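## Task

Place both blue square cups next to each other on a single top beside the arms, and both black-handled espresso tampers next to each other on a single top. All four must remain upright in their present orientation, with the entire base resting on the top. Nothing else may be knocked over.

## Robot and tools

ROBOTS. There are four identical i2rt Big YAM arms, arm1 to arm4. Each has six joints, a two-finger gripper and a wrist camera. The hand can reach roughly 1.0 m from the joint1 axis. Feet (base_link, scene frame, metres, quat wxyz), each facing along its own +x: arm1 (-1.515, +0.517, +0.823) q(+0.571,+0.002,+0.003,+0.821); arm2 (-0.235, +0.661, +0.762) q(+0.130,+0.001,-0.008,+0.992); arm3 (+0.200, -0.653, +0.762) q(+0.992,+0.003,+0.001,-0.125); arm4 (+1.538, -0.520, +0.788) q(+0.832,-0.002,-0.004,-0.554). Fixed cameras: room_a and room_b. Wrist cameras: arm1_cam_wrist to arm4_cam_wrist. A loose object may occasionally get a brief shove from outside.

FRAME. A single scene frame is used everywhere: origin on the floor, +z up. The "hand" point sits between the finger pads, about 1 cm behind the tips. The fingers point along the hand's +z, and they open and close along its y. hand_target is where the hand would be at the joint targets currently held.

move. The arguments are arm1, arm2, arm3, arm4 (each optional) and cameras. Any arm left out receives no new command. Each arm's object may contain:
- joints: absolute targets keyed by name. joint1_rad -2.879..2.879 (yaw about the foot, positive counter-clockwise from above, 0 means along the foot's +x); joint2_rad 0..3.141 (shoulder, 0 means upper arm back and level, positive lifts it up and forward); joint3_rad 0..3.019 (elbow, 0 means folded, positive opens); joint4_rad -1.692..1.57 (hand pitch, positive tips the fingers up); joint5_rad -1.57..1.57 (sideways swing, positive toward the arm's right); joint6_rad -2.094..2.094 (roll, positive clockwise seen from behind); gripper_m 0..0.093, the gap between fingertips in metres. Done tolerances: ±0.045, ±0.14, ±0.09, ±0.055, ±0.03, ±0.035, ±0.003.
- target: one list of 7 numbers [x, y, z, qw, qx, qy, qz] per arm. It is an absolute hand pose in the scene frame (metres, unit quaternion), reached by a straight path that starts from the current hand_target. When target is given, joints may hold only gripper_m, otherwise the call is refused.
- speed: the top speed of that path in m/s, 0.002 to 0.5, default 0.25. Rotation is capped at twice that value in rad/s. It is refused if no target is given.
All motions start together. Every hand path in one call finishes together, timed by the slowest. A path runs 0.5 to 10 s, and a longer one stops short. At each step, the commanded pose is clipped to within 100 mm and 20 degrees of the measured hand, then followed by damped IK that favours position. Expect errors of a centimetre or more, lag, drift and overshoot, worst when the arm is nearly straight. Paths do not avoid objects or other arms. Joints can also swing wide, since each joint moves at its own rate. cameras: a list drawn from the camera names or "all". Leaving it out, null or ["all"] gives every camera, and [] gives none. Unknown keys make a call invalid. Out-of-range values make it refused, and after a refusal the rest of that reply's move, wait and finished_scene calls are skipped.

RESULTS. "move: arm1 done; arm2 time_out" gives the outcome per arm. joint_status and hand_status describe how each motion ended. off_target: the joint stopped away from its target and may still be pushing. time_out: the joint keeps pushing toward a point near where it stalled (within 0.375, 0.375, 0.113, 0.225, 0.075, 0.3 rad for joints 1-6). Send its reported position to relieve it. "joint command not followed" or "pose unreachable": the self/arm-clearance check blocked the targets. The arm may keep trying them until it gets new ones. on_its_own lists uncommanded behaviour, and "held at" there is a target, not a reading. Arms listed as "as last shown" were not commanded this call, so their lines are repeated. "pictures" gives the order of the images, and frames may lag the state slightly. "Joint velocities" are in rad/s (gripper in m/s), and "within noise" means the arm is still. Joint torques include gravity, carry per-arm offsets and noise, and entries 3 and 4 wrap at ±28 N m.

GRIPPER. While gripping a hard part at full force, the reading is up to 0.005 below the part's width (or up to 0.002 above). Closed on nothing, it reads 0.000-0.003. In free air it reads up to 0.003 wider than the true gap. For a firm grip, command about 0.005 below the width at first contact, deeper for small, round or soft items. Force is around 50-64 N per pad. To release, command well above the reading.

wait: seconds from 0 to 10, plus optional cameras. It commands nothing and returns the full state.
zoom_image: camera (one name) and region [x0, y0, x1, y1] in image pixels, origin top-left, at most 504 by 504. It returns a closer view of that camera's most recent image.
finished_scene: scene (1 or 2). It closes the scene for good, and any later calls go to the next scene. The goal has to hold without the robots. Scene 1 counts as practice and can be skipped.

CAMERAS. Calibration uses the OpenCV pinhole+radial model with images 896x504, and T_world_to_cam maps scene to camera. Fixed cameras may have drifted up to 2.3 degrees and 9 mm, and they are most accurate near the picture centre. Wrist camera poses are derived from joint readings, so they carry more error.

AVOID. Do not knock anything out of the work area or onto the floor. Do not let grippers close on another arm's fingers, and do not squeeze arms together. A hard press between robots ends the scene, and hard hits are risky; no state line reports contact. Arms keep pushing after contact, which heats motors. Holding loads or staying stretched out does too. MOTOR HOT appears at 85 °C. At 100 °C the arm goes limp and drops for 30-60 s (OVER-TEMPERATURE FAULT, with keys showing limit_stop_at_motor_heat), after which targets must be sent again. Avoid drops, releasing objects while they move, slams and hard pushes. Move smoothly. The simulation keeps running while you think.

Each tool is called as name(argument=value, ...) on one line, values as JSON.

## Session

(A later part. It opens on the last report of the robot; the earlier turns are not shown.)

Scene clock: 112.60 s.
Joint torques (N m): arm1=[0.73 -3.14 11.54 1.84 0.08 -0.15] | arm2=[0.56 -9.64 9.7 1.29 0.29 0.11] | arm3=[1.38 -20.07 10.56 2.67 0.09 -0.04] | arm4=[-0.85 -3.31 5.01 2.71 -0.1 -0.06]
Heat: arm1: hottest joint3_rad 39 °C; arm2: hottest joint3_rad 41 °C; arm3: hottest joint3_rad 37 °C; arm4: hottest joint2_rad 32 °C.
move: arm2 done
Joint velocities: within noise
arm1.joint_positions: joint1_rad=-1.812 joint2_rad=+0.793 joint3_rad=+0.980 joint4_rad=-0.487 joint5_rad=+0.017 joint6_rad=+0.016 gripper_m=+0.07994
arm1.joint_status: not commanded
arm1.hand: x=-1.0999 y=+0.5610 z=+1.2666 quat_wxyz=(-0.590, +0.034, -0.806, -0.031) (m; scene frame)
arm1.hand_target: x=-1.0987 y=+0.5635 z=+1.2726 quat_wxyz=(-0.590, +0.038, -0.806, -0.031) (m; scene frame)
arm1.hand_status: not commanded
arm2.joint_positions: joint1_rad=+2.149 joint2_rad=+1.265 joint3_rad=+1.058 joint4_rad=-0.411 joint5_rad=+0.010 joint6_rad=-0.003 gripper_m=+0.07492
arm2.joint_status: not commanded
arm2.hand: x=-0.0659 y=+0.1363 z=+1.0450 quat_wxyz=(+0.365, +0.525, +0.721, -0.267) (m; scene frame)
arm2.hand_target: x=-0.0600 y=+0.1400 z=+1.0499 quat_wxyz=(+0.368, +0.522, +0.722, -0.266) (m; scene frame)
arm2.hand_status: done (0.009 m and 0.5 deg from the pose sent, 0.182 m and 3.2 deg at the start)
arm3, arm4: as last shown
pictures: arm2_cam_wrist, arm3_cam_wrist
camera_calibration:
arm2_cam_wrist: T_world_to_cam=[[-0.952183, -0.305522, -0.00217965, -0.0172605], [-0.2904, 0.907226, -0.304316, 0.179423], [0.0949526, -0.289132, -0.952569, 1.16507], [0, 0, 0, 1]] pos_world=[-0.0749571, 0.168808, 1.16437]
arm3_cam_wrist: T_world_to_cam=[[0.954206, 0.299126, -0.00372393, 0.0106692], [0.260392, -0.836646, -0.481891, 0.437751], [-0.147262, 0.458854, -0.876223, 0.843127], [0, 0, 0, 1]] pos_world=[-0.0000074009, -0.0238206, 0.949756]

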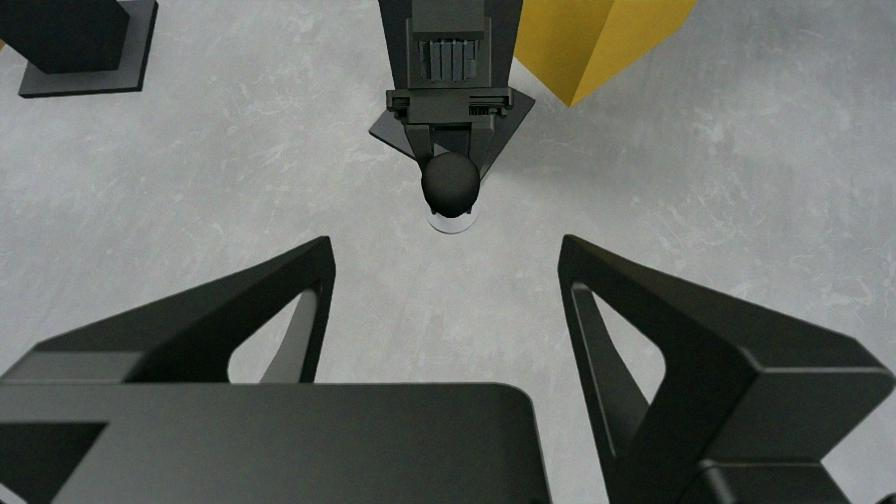

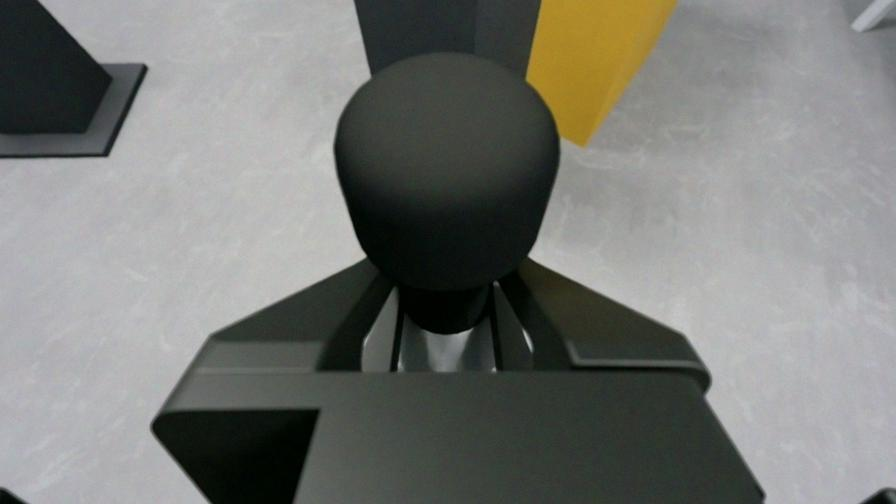

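wait(seconds=0.1)

zoom_image(camera="room_a", region=[410, 180, 500, 260])

zoom_image(camera="room_b", region=[410, 170, 490, 250])

zoom_image(camera="arm3_cam_wrist", region=[300, 20, 600, 380])

Scene clock: 114.10 s.
Joint torques (N m): arm1=[0.44 -2.26 11.43 1.99 0.07 -0.12] | arm2=[0.97 -10.34 9.81 1.35 0.25 0.1] | arm3=[1.38 -20.07 10.55 2.66 0.09 -0.04] | arm4=[-0.67 -3.43 5.03 2.66 -0.1 -0.07]
Heat: arm1: hottest joint3_rad 39 °C; arm2: hottest joint3_rad 41 °C; arm3: hottest joint3_rad 37 °C; arm4: hottest joint2_rad 32 °C.
Joint velocities: within noise
arm1.joint_positions: joint1_rad=-1.812 joint2_rad=+0.793 joint3_rad=+0.980 joint4_rad=-0.487 joint5_rad=+0.017 joint6_rad=+0.016 gripper_m=+0.07994
arm1.joint_status: not commanded
arm1.hand: x=-1.0999 y=+0.5610 z=+1.2666 quat_wxyz=(-0.590, +0.034, -0.806, -0.031) (m; scene frame)
arm1.hand_target: x=-1.0987 y=+0.5635 z=+1.2726 quat_wxyz=(-0.590, +0.038, -0.806, -0.031) (m; scene frame)
arm1.hand_status: not commanded
arm2.joint_positions: joint1_rad=+2.149 joint2_rad=+1.265 joint3_rad=+1.058 joint4_rad=-0.411 joint5_rad=+0.010 joint6_rad=-0.003 gripper_m=+0.07492
arm2.joint_status: not commanded
arm2.hand: x=-0.0659 y=+0.1363 z=+1.0450 quat_wxyz=(+0.365, +0.525, +0.721, -0.267) (m; scene frame)
arm2.hand_target: x=-0.0600 y=+0.1400 z=+1.0499 quat_wxyz=(+0.368, +0.522, +0.722, -0.266) (m; scene frame)
arm2.hand_status: done (0.009 m and 0.5 deg from the pose sent, 0.182 m and 3.2 deg at the start)
arm3.joint_positions: joint1_rad=+2.126 joint2_rad=+1.949 joint3_rad=+1.157 joint4_rad=+0.331 joint5_rad=-0.021 joint6_rad=-0.003 gripper_m=+0.02712
arm3.joint_status: not commanded
arm3.hand: x=-0.0175 y=+0.0261 z=+0.8425 quat_wxyz=(-0.307, +0.688, -0.496, -0.432) (m; scene frame)
arm3.hand_target: x=-0.0176 y=+0.0420 z=+0.8762 quat_wxyz=(-0.327, +0.672, -0.486, -0.453) (m; scene frame)
arm3.hand_status: not commanded
arm4.joint_positions: joint1_rad=+1.006 joint2_rad=+1.659 joint3_rad=+0.224 joint4_rad=+0.795 joint5_rad=+0.000 joint6_rad=+0.013 gripper_m=+0.09396
arm4.joint_status: not commanded
arm4.hand: x=+1.9042 y=-0.5828 z=+0.7671 quat_wxyz=(-0.450, -0.080, -0.889, +0.038) (m; scene frame)
arm4.hand_target: x=+1.9156 y=-0.5900 z=+0.7703 quat_wxyz=(-0.460, -0.082, -0.883, +0.043) (m; scene frame)
arm4.hand_status: not commanded
wait: 0.10 s; at rest from the start
pictures: arm1_cam_wrist, arm2_cam_wrist, arm3_cam_wrist, arm4_cam_wrist, room_a, room_b
camera_calibration:
arm1_cam_wrist: T_world_to_cam=[[0.0912076, -0.995824, -0.00393013, 0.663187], [-0.796965, -0.0706266, -0.599882, -0.0718236], [0.597099, 0.057846, -0.800079, 1.76192], [0, 0, 0, 1]] pos_world=[-1.16977, 0.553425, 1.36919]
arm2_cam_wrist: T_world_to_cam=[[-0.952183, -0.305522, -0.00217965, -0.0172605], [-0.2904, 0.907226, -0.304316, 0.179423], [0.0949526, -0.289132, -0.952569, 1.16507], [0, 0, 0, 1]] pos_world=[-0.0749571, 0.168808, 1.16437]
arm3_cam_wrist: T_world_to_cam=[[0.954206, 0.299126, -0.00372393, 0.0106692], [0.260392, -0.836646, -0.481891, 0.437751], [-0.147262, 0.458854, -0.876223, 0.843127], [0, 0, 0, 1]] pos_world=[-0.0000074009, -0.0238206, 0.949756]
arm4_cam_wrist: T_world_to_cam=[[-0.178497, -0.983838, -0.0142212, -0.221532], [-0.930014, 0.173416, -0.324038, 2.12887], [0.321267, -0.0446139, -0.945937, 0.212992], [0, 0, 0, 1]] pos_world=[1.87191, -0.57763, 0.888161]

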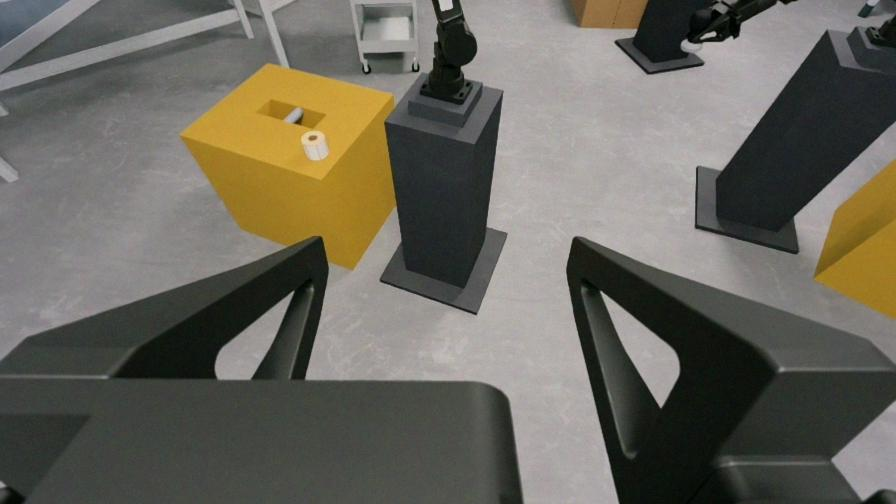

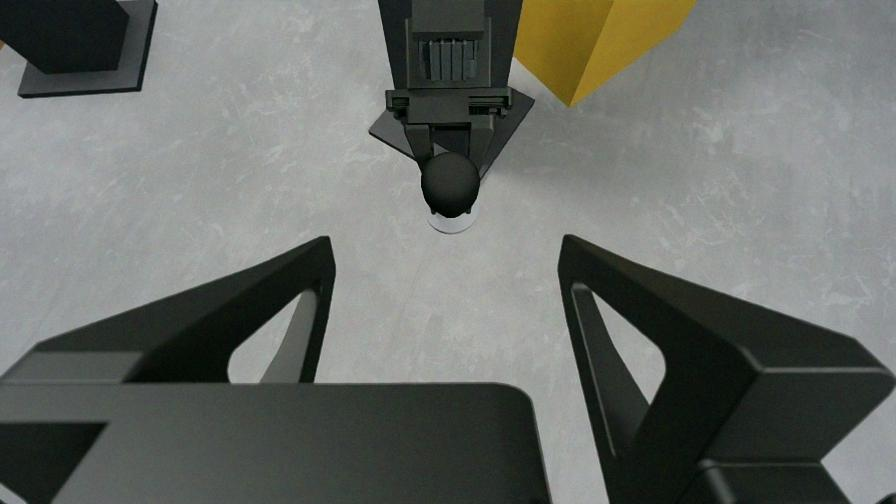

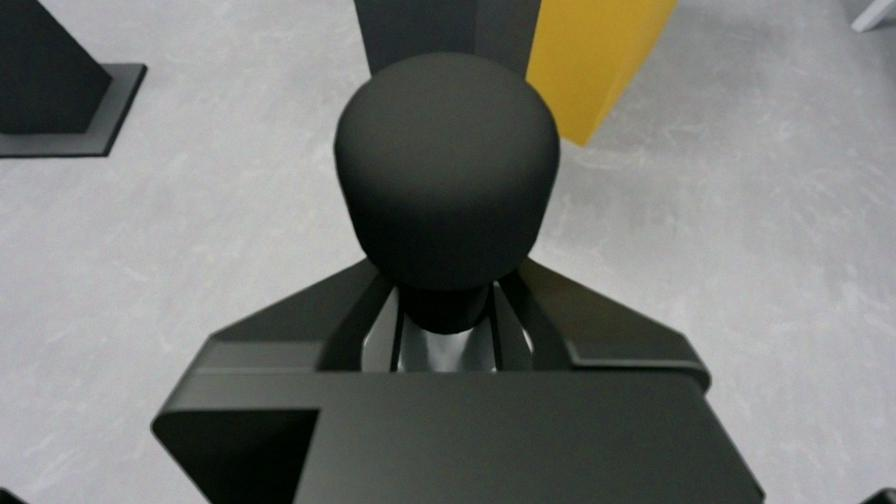

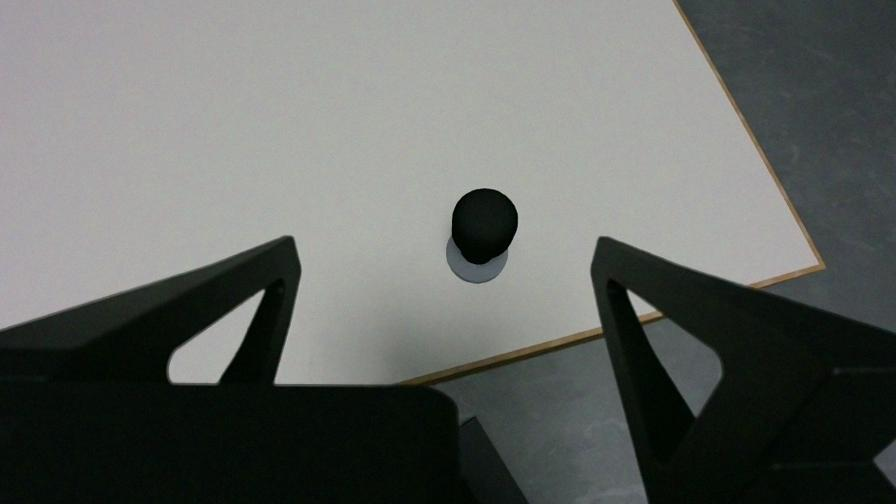

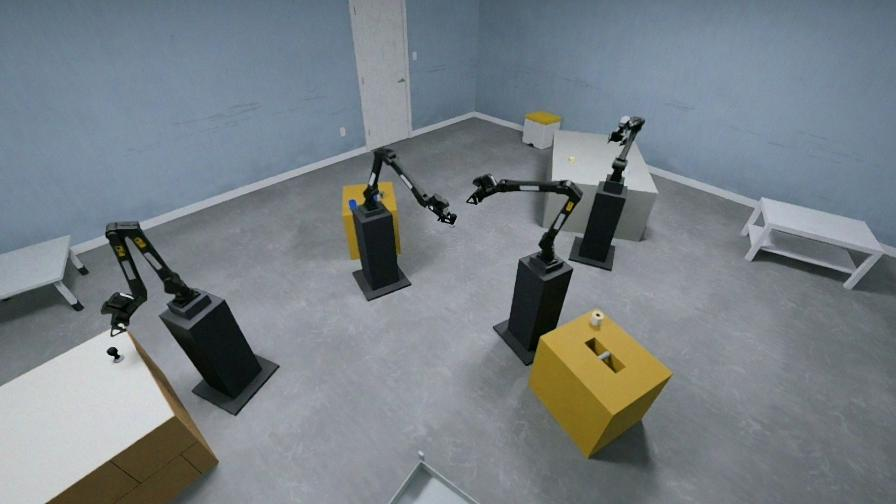

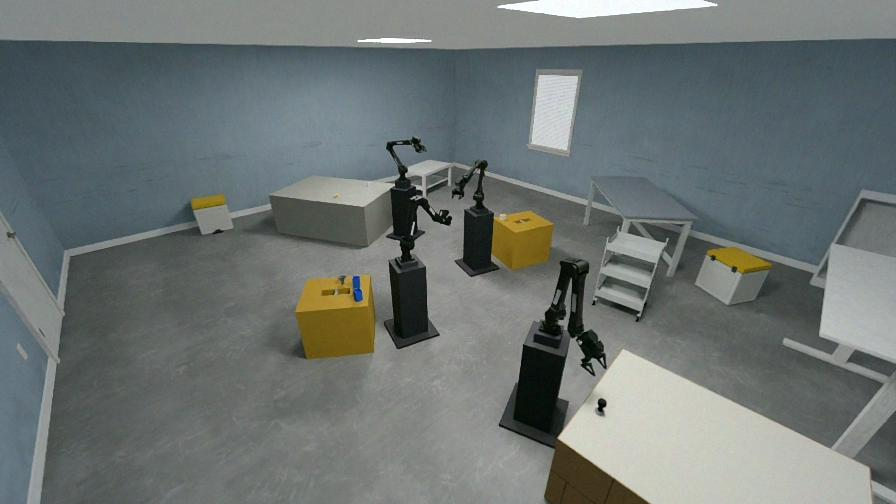

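Scaled by 5.600 from the camera's 896x504 image, which has a finer 1280x720 frame.

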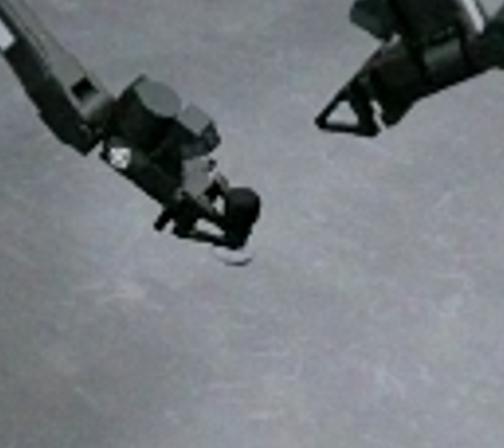

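Scaled by 6.300 from the camera's 896x504 image, which has a finer 1280x720 frame.

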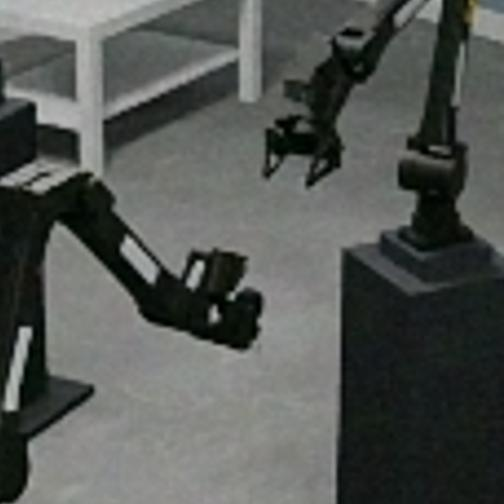

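Scaled by 1.400 from the camera's 896x504 image, which has a finer 1280x720 frame.

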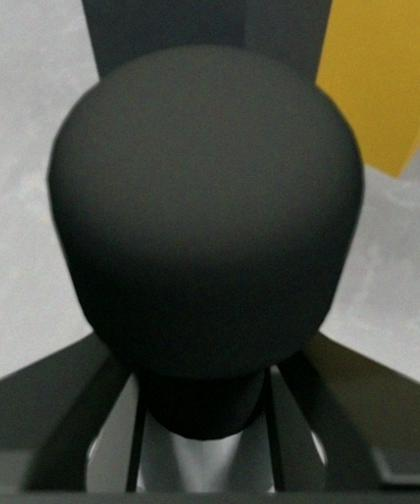

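move(arm2={"joints":{"joint2_rad":0.8,"joint3_rad":0.9,"joint4_rad":-0.5}}, arm3={"joints":{"joint1_rad":0.349,"joint2_rad":1.35,"joint3_rad":0.8,"joint4_rad":0.3,"joint5_rad":0,"joint6_rad":0}}, arm4={"joints":{"joint1_rad":-1.868,"joint2_rad":0.9,"joint3_rad":0.45,"joint4_rad":-0.2,"joint5_rad":0,"joint6_rad":0}}, cameras=[])

move(arm3={"target":[0.86,-0.588,0.92,0.608,-0.0394,0.7924,0.0303],"speed":0.15}, cameras=["arm3_cam_wrist","arm4_cam_wrist","room_a","room_b"])

zoom_image(camera="room_b", region=[440, 200, 560, 320])

zoom_image(camera="room_a", region=[220, 180, 340, 300])

Scene clock: 118.27 s.
Joint torques (N m): arm1=[0.79 -3.02 11.45 1.8 0.13 -0.09] | arm2=[0.5 -2.84 10.66 1.73 0.29 0.13] | arm3=[2.14 -12.81 9.44 2.35 -0.1 0.02] | arm4=[-0.85 -2.2 11.69 1.57 -0.03 -0.05]
Heat: arm1: hottest joint3_rad 39 °C; arm2: hottest joint3_rad 42 °C; arm3: hottest joint3_rad 37 °C; arm4: hottest joint2_rad 32 °C.
move: arm2 done; arm3 done; arm4 done
Joint velocities: within noise
arm1: as last shown
arm2.joint_positions: joint1_rad=+2.149 joint2_rad=+0.791 joint3_rad=+0.888 joint4_rad=-0.497 joint5_rad=+0.010 joint6_rad=-0.003 gripper_m=+0.07492
arm2.joint_status: all done
arm2.hand: x=-0.1087 y=+0.2641 z=+1.1448 quat_wxyz=(+0.441, +0.493, +0.677, -0.322) (m; scene frame)
arm2.hand_target: x=-0.1031 y=+0.2629 z=+1.1478 quat_wxyz=(+0.444, +0.491, +0.678, -0.319) (m; scene frame)
arm2.hand_status: not commanded
arm3.joint_positions: joint1_rad=+0.347 joint2_rad=+1.374 joint3_rad=+0.790 joint4_rad=+0.292 joint5_rad=+0.002 joint6_rad=-0.003 gripper_m=+0.02711
arm3.joint_status: all done
arm3.hand: x=+0.7657 y=-0.6007 z=+0.9956 quat_wxyz=(-0.596, +0.037, -0.801, -0.030) (m; scene frame)
arm3.hand_target: x=+0.7661 y=-0.5992 z=+1.0161 quat_wxyz=(-0.613, +0.037, -0.789, -0.033) (m; scene frame)
arm3.hand_status: not commanded
arm4.joint_positions: joint1_rad=-1.853 joint2_rad=+0.915 joint3_rad=+0.427 joint4_rad=-0.193 joint5_rad=+0.000 joint6_rad=+0.008 gripper_m=+0.09398
arm4.joint_status: all done
arm4.hand: x=+1.1660 y=-0.5603 z=+0.9252 quat_wxyz=(-0.029, -0.902, -0.046, +0.428) (m; scene frame)
arm4.hand_target: x=+1.1593 y=-0.5554 z=+0.9410 quat_wxyz=(-0.025, -0.896, -0.042, +0.442) (m; scene frame)
arm4.hand_status: not commanded
pictures: none
No camera images: "cameras" was empty.

Scene clock: 120.10 s.
Joint torques (N m): arm1=[0.5 -2.9 11.54 1.94 0.11 -0.09] | arm2=[0.38 -3.25 10.84 1.87 0.27 0.13] | arm3=[2.37 -15.85 12.83 3.9 0.05 -0.04] | arm4=[-0.85 -2.49 11.67 1.63 -0.04 -0.05]
Heat: arm1: hottest joint3_rad 39 °C; arm2: hottest joint3_rad 42 °C; arm3: hottest joint3_rad 38 °C; arm4: hottest joint2_rad 32 °C.
move: arm3 off_target
Joint velocities: within noise
arm1, arm2: as last shown
arm3.joint_positions: joint1_rad=+0.347 joint2_rad=+1.745 joint3_rad=+0.883 joint4_rad=+0.479 joint5_rad=+0.002 joint6_rad=-0.003 gripper_m=+0.02711
arm3.joint_status: not commanded
arm3.hand: x=+0.8278 y=-0.5939 z=+0.8713 quat_wxyz=(-0.559, +0.038, -0.828, -0.028) (m; scene frame)
arm3.hand_target: x=+0.8550 y=-0.5885 z=+0.9213 quat_wxyz=(-0.608, +0.039, -0.792, -0.030) (m; scene frame)
arm3.hand_status: off_target (0.059 m and 7.0 deg from the pose sent, 0.122 m and 1.7 deg at the start)
arm4.joint_positions: joint1_rad=-1.853 joint2_rad=+0.914 joint3_rad=+0.427 joint4_rad=-0.193 joint5_rad=+0.000 joint6_rad=+0.008 gripper_m=+0.09398
arm4.joint_status: not commanded
arm4.hand: x=+1.1661 y=-0.5603 z=+0.9253 quat_wxyz=(-0.029, -0.902, -0.046, +0.428) (m; scene frame)
arm4.hand_target: x=+1.1593 y=-0.5554 z=+0.9411 quat_wxyz=(-0.025, -0.896, -0.042, +0.442) (m; scene frame)
arm4.hand_status: not commanded
pictures: arm3_cam_wrist, arm4_cam_wrist, room_a, room_b
camera_calibration:
arm3_cam_wrist: T_world_to_cam=[[0.0733609, -0.9973, -0.00327958, -0.651542], [-0.837759, -0.0598404, -0.542751, 1.1363], [0.54109, 0.0425643, -0.839887, 0.428568], [0, 0, 0, 1]] pos_world=[0.767853, -0.600028, 0.974542]
arm4_cam_wrist: T_world_to_cam=[[-0.103929, 0.99433, -0.0225155, 0.700214], [0.956757, 0.0937662, -0.27536, -0.79995], [-0.271688, -0.0501597, -0.961077, 1.30315], [0, 0, 0, 1]] pos_world=[1.19218, -0.555869, 1.04792]

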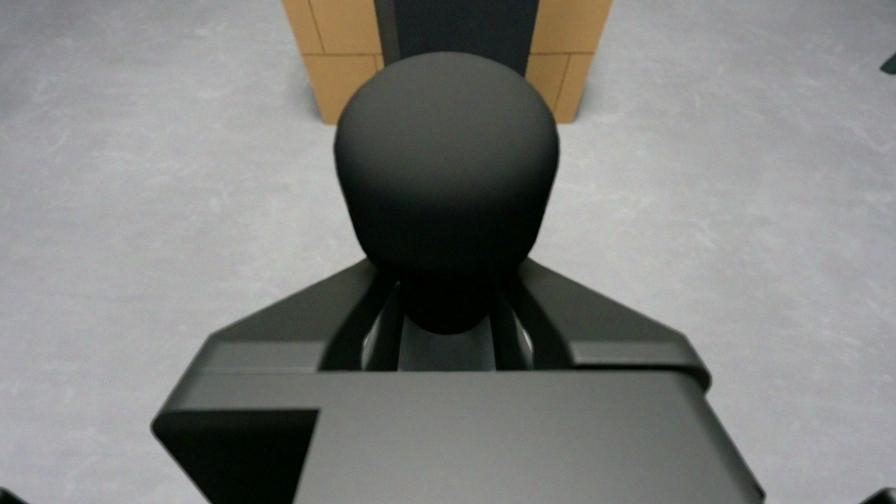

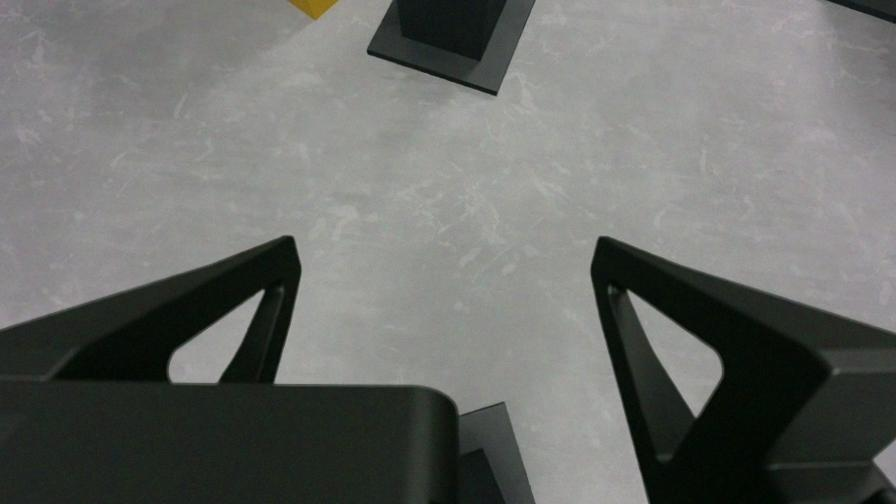

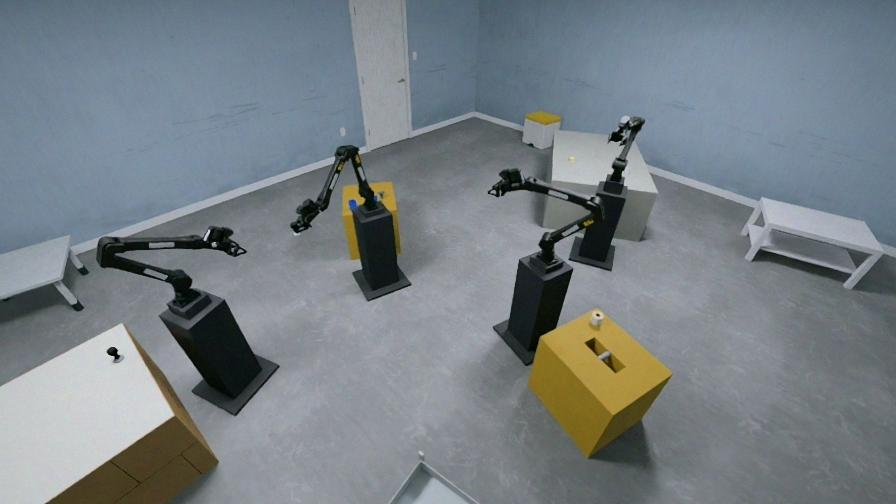

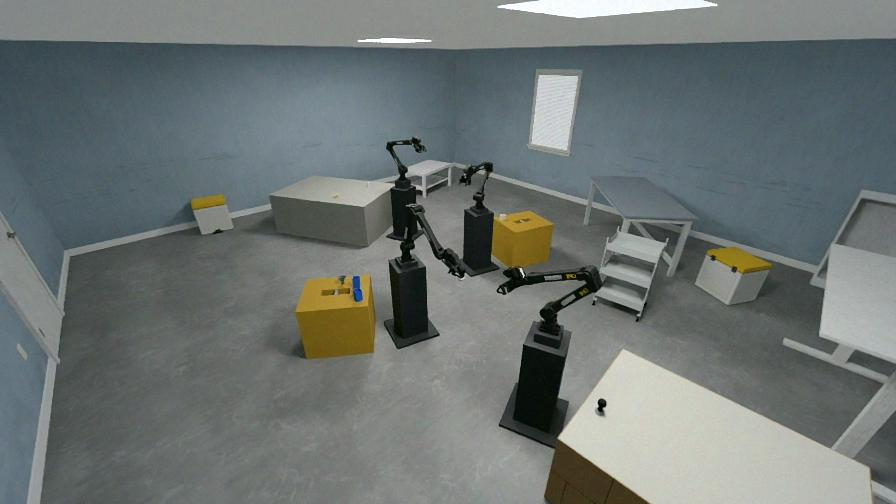

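Scaled by 4.200 from the camera's 896x504 image, which has a finer 1280x720 frame.

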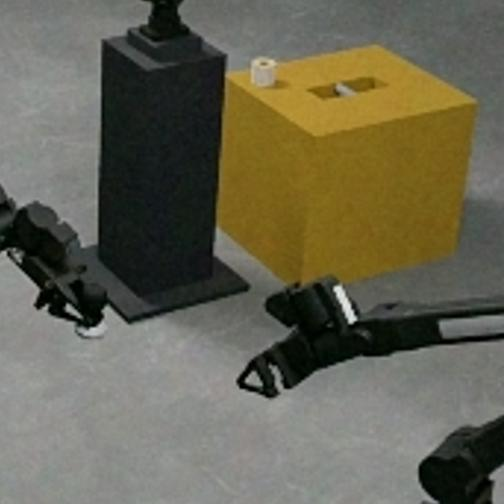

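Scaled by 4.200 from the camera's 896x504 image, which has a finer 1280x720 frame.

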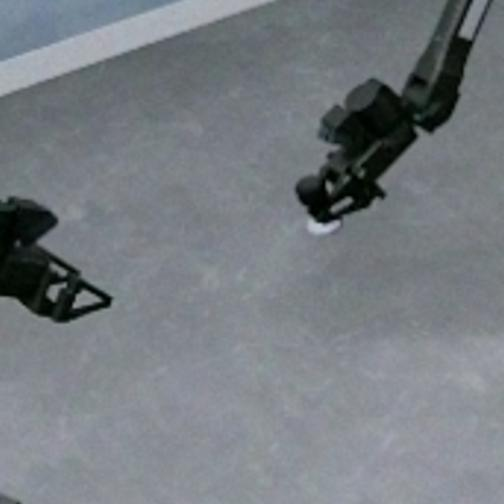

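move(arm3={"target":[0.86,-0.588,0.925,0.6552,-0.0375,0.7538,0.0326],"speed":0.1}, cameras=["room_a","room_b","arm4_cam_wrist"])

zoom_image(camera="room_b", region=[420, 230, 520, 310])

zoom_image(camera="room_a", region=[240, 180, 340, 260])

Scene clock: 122.33 s.
Joint torques (N m): arm1=[1.03 -2.49 11.6 1.84 0.11 -0.14] | arm2=[0.73 -2.9 10.65 1.76 0.31 0.13] | arm3=[2.32 -16.21 10.39 4.01 0.01 -0.04] | arm4=[-0.67 -2.32 11.73 1.59 -0.03 -0.06]
Heat: arm1: hottest joint3_rad 39 °C; arm2: hottest joint3_rad 42 °C; arm3: hottest joint3_rad 38 °C; arm4: hottest joint2_rad 32 °C.
move: arm3 off_target
Joint velocities: within noise
arm1, arm2, arm4: as last shown
arm2.hand_target: x=-0.1032 y=+0.2629 z=+1.1478 quat_wxyz=(+0.444, +0.491, +0.678, -0.319) (m; scene frame)
arm3.joint_positions: joint1_rad=+0.347 joint2_rad=+1.791 joint3_rad=+0.883 joint4_rad=+0.672 joint5_rad=+0.002 joint6_rad=-0.003 gripper_m=+0.02711
arm3.joint_status: not commanded
arm3.hand: x=+0.8416 y=-0.5927 z=+0.8878 quat_wxyz=(-0.618, +0.036, -0.785, -0.031) (m; scene frame)
arm3.hand_target: x=+0.8576 y=-0.5883 z=+0.9254 quat_wxyz=(-0.655, +0.037, -0.754, -0.033) (m; scene frame)
arm3.hand_status: off_target (0.042 m and 5.6 deg from the pose sent, 0.063 m and 14.0 deg at the start)
pictures: arm4_cam_wrist, room_a, room_b
camera_calibration:
arm4_cam_wrist: T_world_to_cam=[[-0.103929, 0.99433, -0.0225155, 0.700214], [0.956757, 0.0937662, -0.27536, -0.79995], [-0.271688, -0.0501597, -0.961077, 1.30315], [0, 0, 0, 1]] pos_world=[1.19218, -0.555869, 1.04792]

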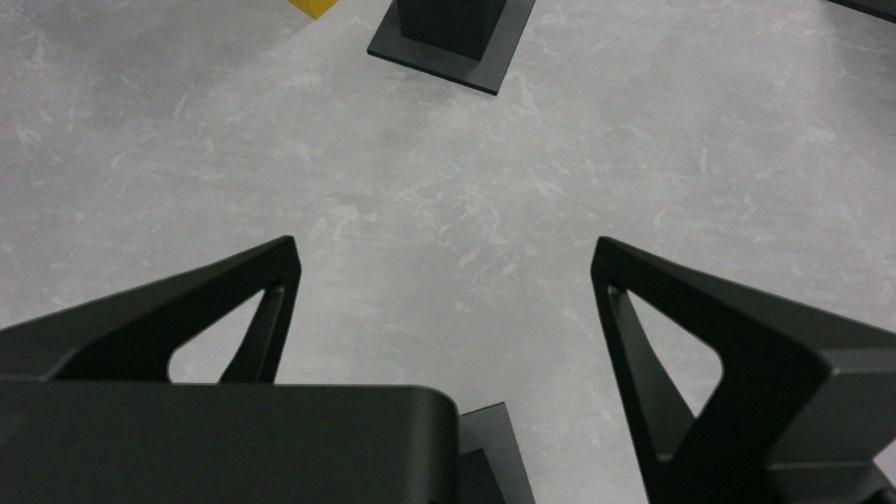

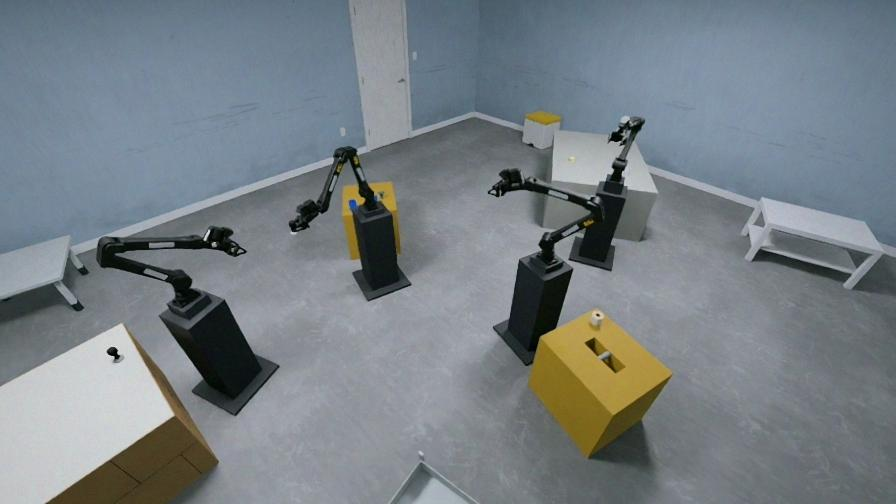

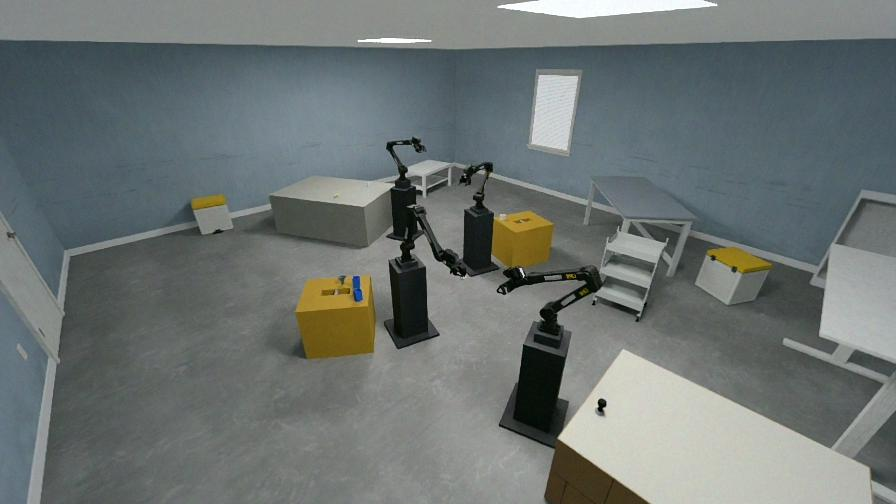

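Scaled by 5.040 from the camera's 896x504 image, which has a finer 1280x720 frame.

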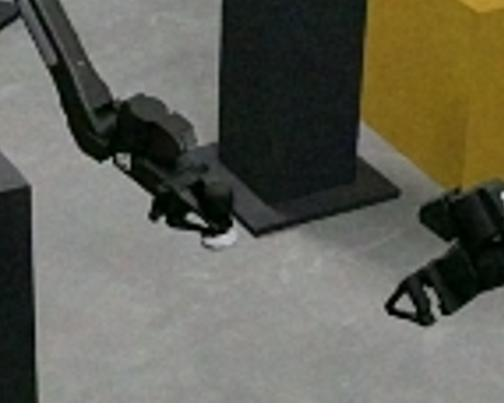

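Scaled by 5.040 from the camera's 896x504 image, which has a finer 1280x720 frame.

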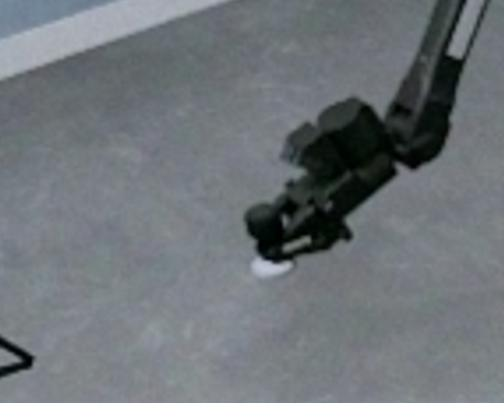

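move(arm3={"joints":{"joint4_rad":0.535}}, arm4={"target":[0.978,-0.577,1.01,-0.0231,-0.9016,-0.0449,0.4296],"speed":0.15}, cameras=["arm4_cam_wrist","arm3_cam_wrist","room_a"])

zoom_image(camera="arm4_cam_wrist", region=[300, 0, 600, 240])

zoom_image(camera="room_a", region=[220, 180, 320, 260])

Scene clock: 125.57 s.
Joint torques (N m): arm1=[0.21 -2.55 11.64 1.88 0.1 -0.1] | arm2=[0.5 -3.31 10.67 1.78 0.29 0.12] | arm3=[2.32 -16.44 10.33 2.04 0.01 -0.04] | arm4=[0.03 -5.95 15.82 1.57 0.07 -0.05]
Heat: arm1: hottest joint3_rad 40 °C; arm2: hottest joint3_rad 42 °C; arm3: hottest joint3_rad 38 °C; arm4: hottest joint3_rad 33 °C.
move: arm3 done; arm4 off_target
Joint velocities: within noise
arm1, arm2: as last shown
arm3.joint_positions: joint1_rad=+0.347 joint2_rad=+1.794 joint3_rad=+0.883 joint4_rad=+0.532 joint5_rad=+0.002 joint6_rad=-0.003 gripper_m=+0.02711
arm3.joint_status: all done
arm3.hand: x=+0.8312 y=-0.5935 z=+0.8536 quat_wxyz=(-0.561, +0.038, -0.827, -0.028) (m; scene frame)
arm3.hand_target: x=+0.8474 y=-0.5890 z=+0.8822 quat_wxyz=(-0.584, +0.041, -0.810, -0.029) (m; scene frame)
arm3.hand_status: not commanded
arm4.joint_positions: joint1_rad=-1.853 joint2_rad=+1.345 joint3_rad=+0.926 joint4_rad=-0.302 joint5_rad=+0.007 joint6_rad=+0.008 gripper_m=+0.09398
arm4.joint_status: not commanded
arm4.hand: x=+1.0031 y=-0.5772 z=+0.9832 quat_wxyz=(-0.025, -0.911, -0.045, +0.409) (m; scene frame)
arm4.hand_target: x=+0.9805 y=-0.5767 z=+1.0103 quat_wxyz=(-0.023, -0.901, -0.045, +0.430) (m; scene frame)
arm4.hand_status: off_target (0.037 m and 2.5 deg from the pose sent, 0.207 m and 0.7 deg at the start)
pictures: arm3_cam_wrist, arm4_cam_wrist, room_a
camera_calibration:
arm3_cam_wrist: T_world_to_cam=[[0.0733732, -0.997299, -0.00333169, -0.651374], [-0.835482, -0.059643, -0.546272, 1.13073], [0.544598, 0.0428653, -0.837601, 0.40715], [0, 0, 0, 1]] pos_world=[0.770768, -0.599626, 0.956548]
arm4_cam_wrist: T_world_to_cam=[[-0.0985596, 0.994971, -0.0178638, 0.691832], [0.967445, 0.091597, -0.235925, -0.67736], [-0.233102, -0.040535, -0.971607, 1.29089], [0, 0, 0, 1]] pos_world=[1.0244, -0.573982, 1.10679]

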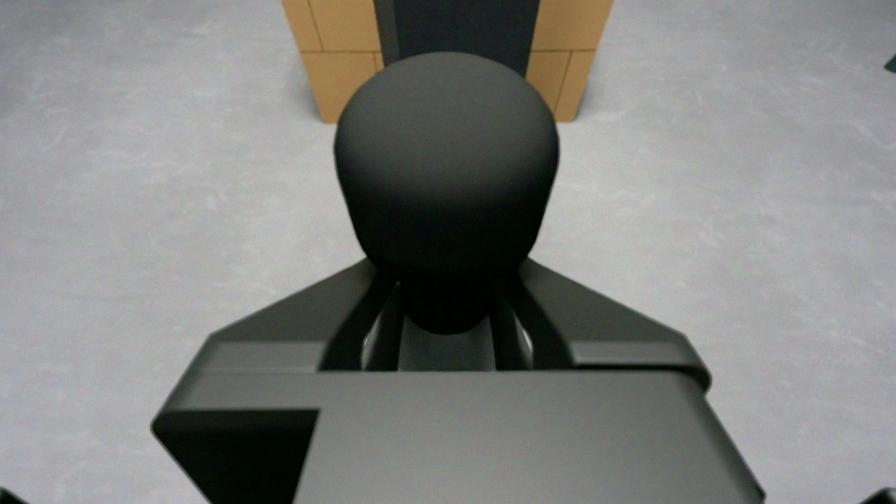

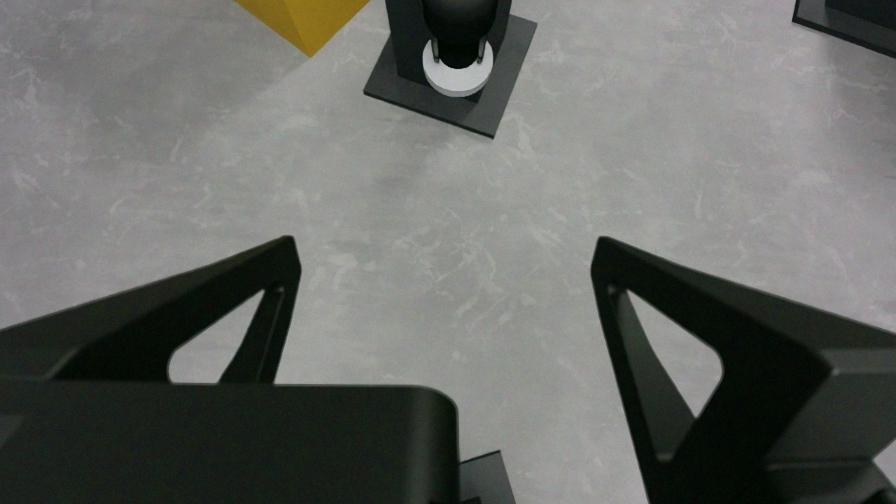

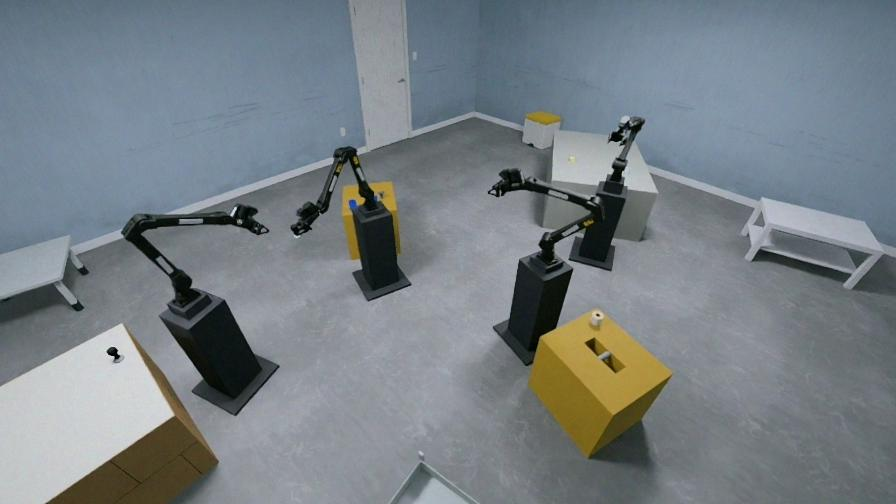

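Scaled by 1.680 from the camera's 896x504 image, which has a finer 1280x720 frame.

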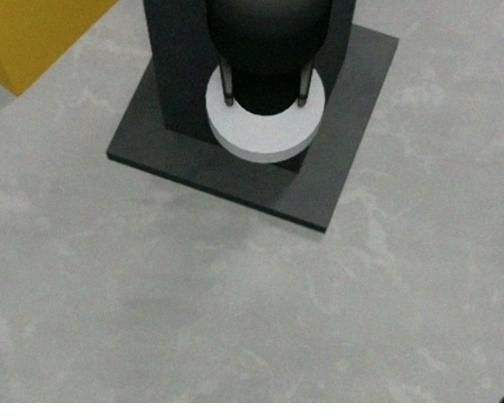

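Scaled by 5.040 from the camera's 896x504 image, which has a finer 1280x720 frame.

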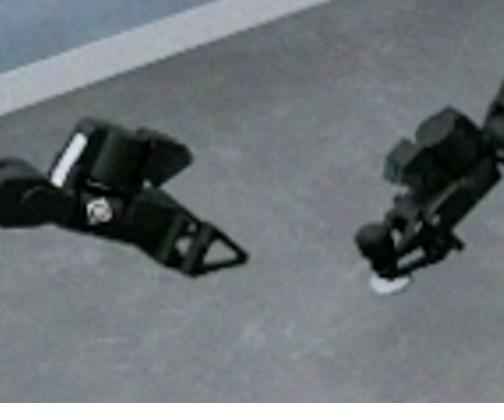

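move(arm4={"target":[0.868,-0.587,0.965,-0.0231,-0.9016,-0.0449,0.4296],"speed":0.12}, cameras=["arm4_cam_wrist"])

zoom_image(camera="arm4_cam_wrist", region=[300, 0, 600, 240])

Scene clock: 128.37 s.
Joint torques (N m): arm1=[0.5 -2.61 11.37 1.73 0.11 -0.14] | arm2=[0.56 -3.08 10.66 1.78 0.25 0.12] | arm3=[2.37 -16.44 10.32 2.06 0.01 -0.04] | arm4=[-0.32 -9.52 15.3 2.41 -0.07 -0.07]
Heat: arm1: hottest joint3_rad 40 °C; arm2: hottest joint3_rad 42 °C; arm3: hottest joint3_rad 38 °C; arm4: hottest joint3_rad 33 °C.
move: arm4 off_target
Joint velocities: within noise
arm1, arm2, arm3: as last shown
arm4.joint_positions: joint1_rad=-1.853 joint2_rad=+1.663 joint3_rad=+1.171 joint4_rad=-0.245 joint5_rad=+0.007 joint6_rad=+0.006 gripper_m=+0.09398
arm4.joint_status: not commanded
arm4.hand: x=+0.8977 y=-0.5894 z=+0.9411 quat_wxyz=(-0.024, -0.914, -0.046, +0.402) (m; scene frame)
arm4.hand_target: x=+0.8709 y=-0.5866 z=+0.9656 quat_wxyz=(-0.023, -0.902, -0.045, +0.430) (m; scene frame)
arm4.hand_status: off_target (0.038 m and 3.5 deg from the pose sent, 0.137 m and 2.5 deg at the start)
pictures: arm4_cam_wrist
camera_calibration:
arm4_cam_wrist: T_world_to_cam=[[-0.0991394, 0.994932, -0.0167992, 0.692314], [0.970983, 0.0930332, -0.220309, -0.60118], [-0.21763, -0.038153, -0.975285, 1.21584], [0, 0, 0, 1]] pos_world=[0.916974, -0.586488, 1.06497]

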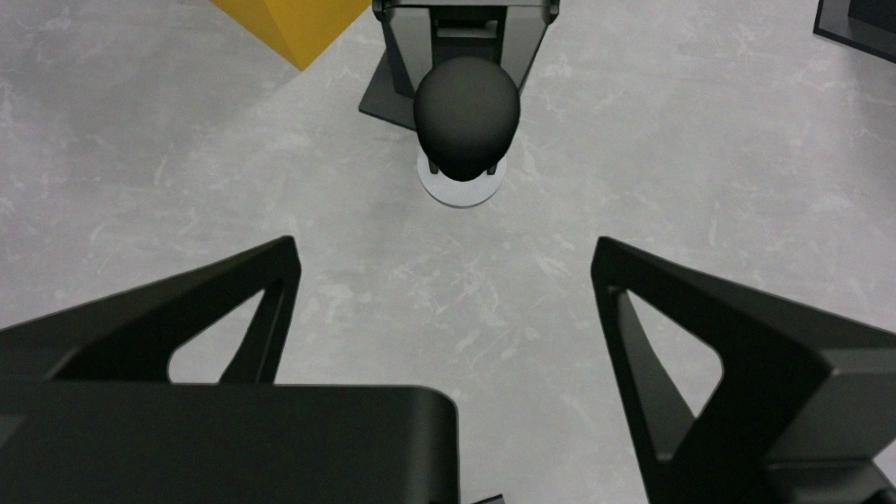

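Scaled by 1.680 from the camera's 896x504 image, which has a finer 1280x720 frame.

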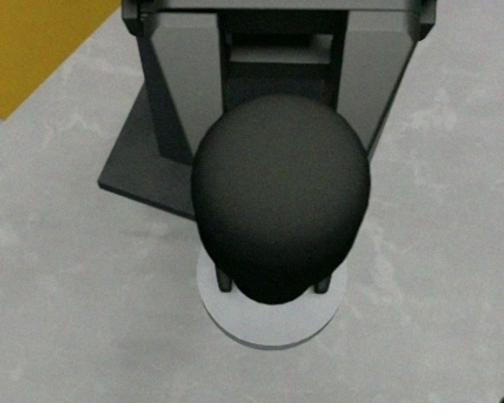

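move(arm4={"target":[0.794,-0.588,0.928,-0.0231,-0.9016,-0.0449,0.4296],"speed":0.08}, cameras=["arm4_cam_wrist","arm3_cam_wrist","room_a"])

zoom_image(camera="room_a", region=[240, 170, 340, 270])

Scene clock: 131.27 s.
Joint torques (N m): arm1=[-0.15 -2.84 11.43 1.85 0.1 -0.08] | arm2=[0.85 -3.25 10.66 1.69 0.26 0.07] | arm3=[2.32 -16.38 10.33 2.06 0.01 -0.04] | arm4=[-0.67 -12.16 15.24 2.37 -0.11 -0.06]
Heat: arm1: hottest joint3_rad 40 °C; arm2: hottest joint3_rad 42 °C; arm3: hottest joint3_rad 38 °C; arm4: hottest joint3_rad 34 °C.
move: arm4 off_target
Joint velocities: within noise
arm1, arm2, arm3: as last shown
arm4.joint_positions: joint1_rad=-1.860 joint2_rad=+1.875 joint3_rad=+1.373 joint4_rad=-0.229 joint5_rad=-0.001 joint6_rad=-0.001 gripper_m=+0.09398
arm4.joint_status: not commanded
arm4.hand: x=+0.8230 y=-0.5951 z=+0.9090 quat_wxyz=(-0.026, -0.913, -0.048, +0.405) (m; scene frame)
arm4.hand_target: x=+0.7968 y=-0.5875 z=+0.9288 quat_wxyz=(-0.023, -0.901, -0.045, +0.430) (m; scene frame)
arm4.hand_status: off_target (0.035 m and 3.1 deg from the pose sent, 0.105 m and 3.4 deg at the start)
pictures: arm3_cam_wrist, arm4_cam_wrist, room_a
camera_calibration:
arm3_cam_wrist: T_world_to_cam=[[0.0733732, -0.997299, -0.00333169, -0.651374], [-0.835482, -0.059643, -0.546272, 1.13073], [0.544598, 0.0428653, -0.837601, 0.40715], [0, 0, 0, 1]] pos_world=[0.770768, -0.599626, 0.956548]
arm4_cam_wrist: T_world_to_cam=[[-0.103894, 0.994447, -0.0167825, 0.693628], [0.969093, 0.0974202, -0.226644, -0.525285], [-0.22375, -0.0398107, -0.973833, 1.17083], [0, 0, 0, 1]] pos_world=[0.843086, -0.591991, 1.03278]

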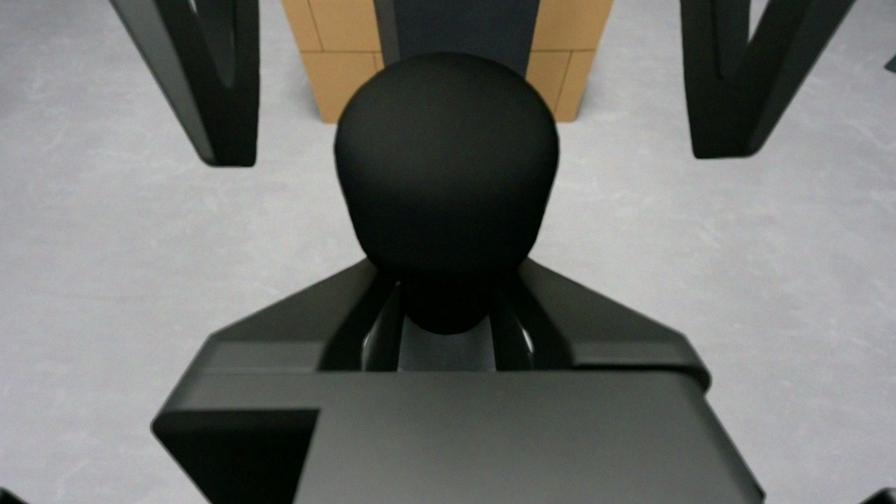

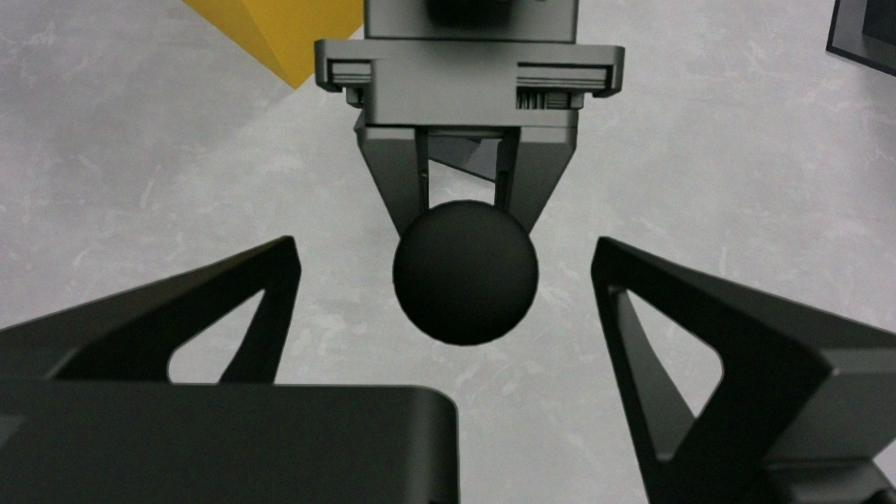

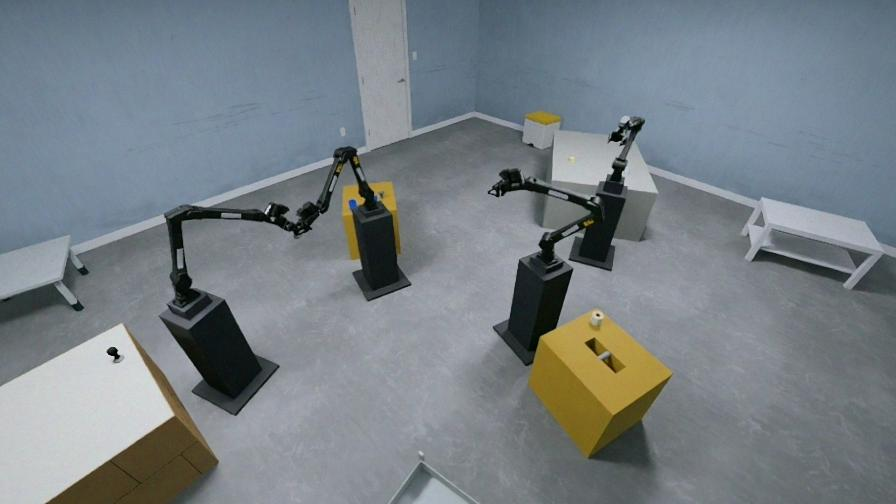

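Scaled by 5.040 from the camera's 896x504 image, which has a finer 1280x720 frame.

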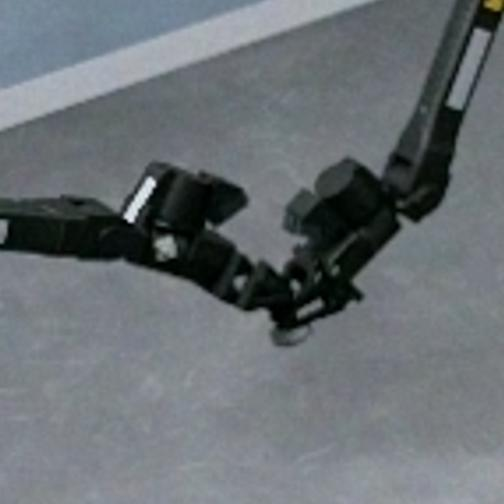

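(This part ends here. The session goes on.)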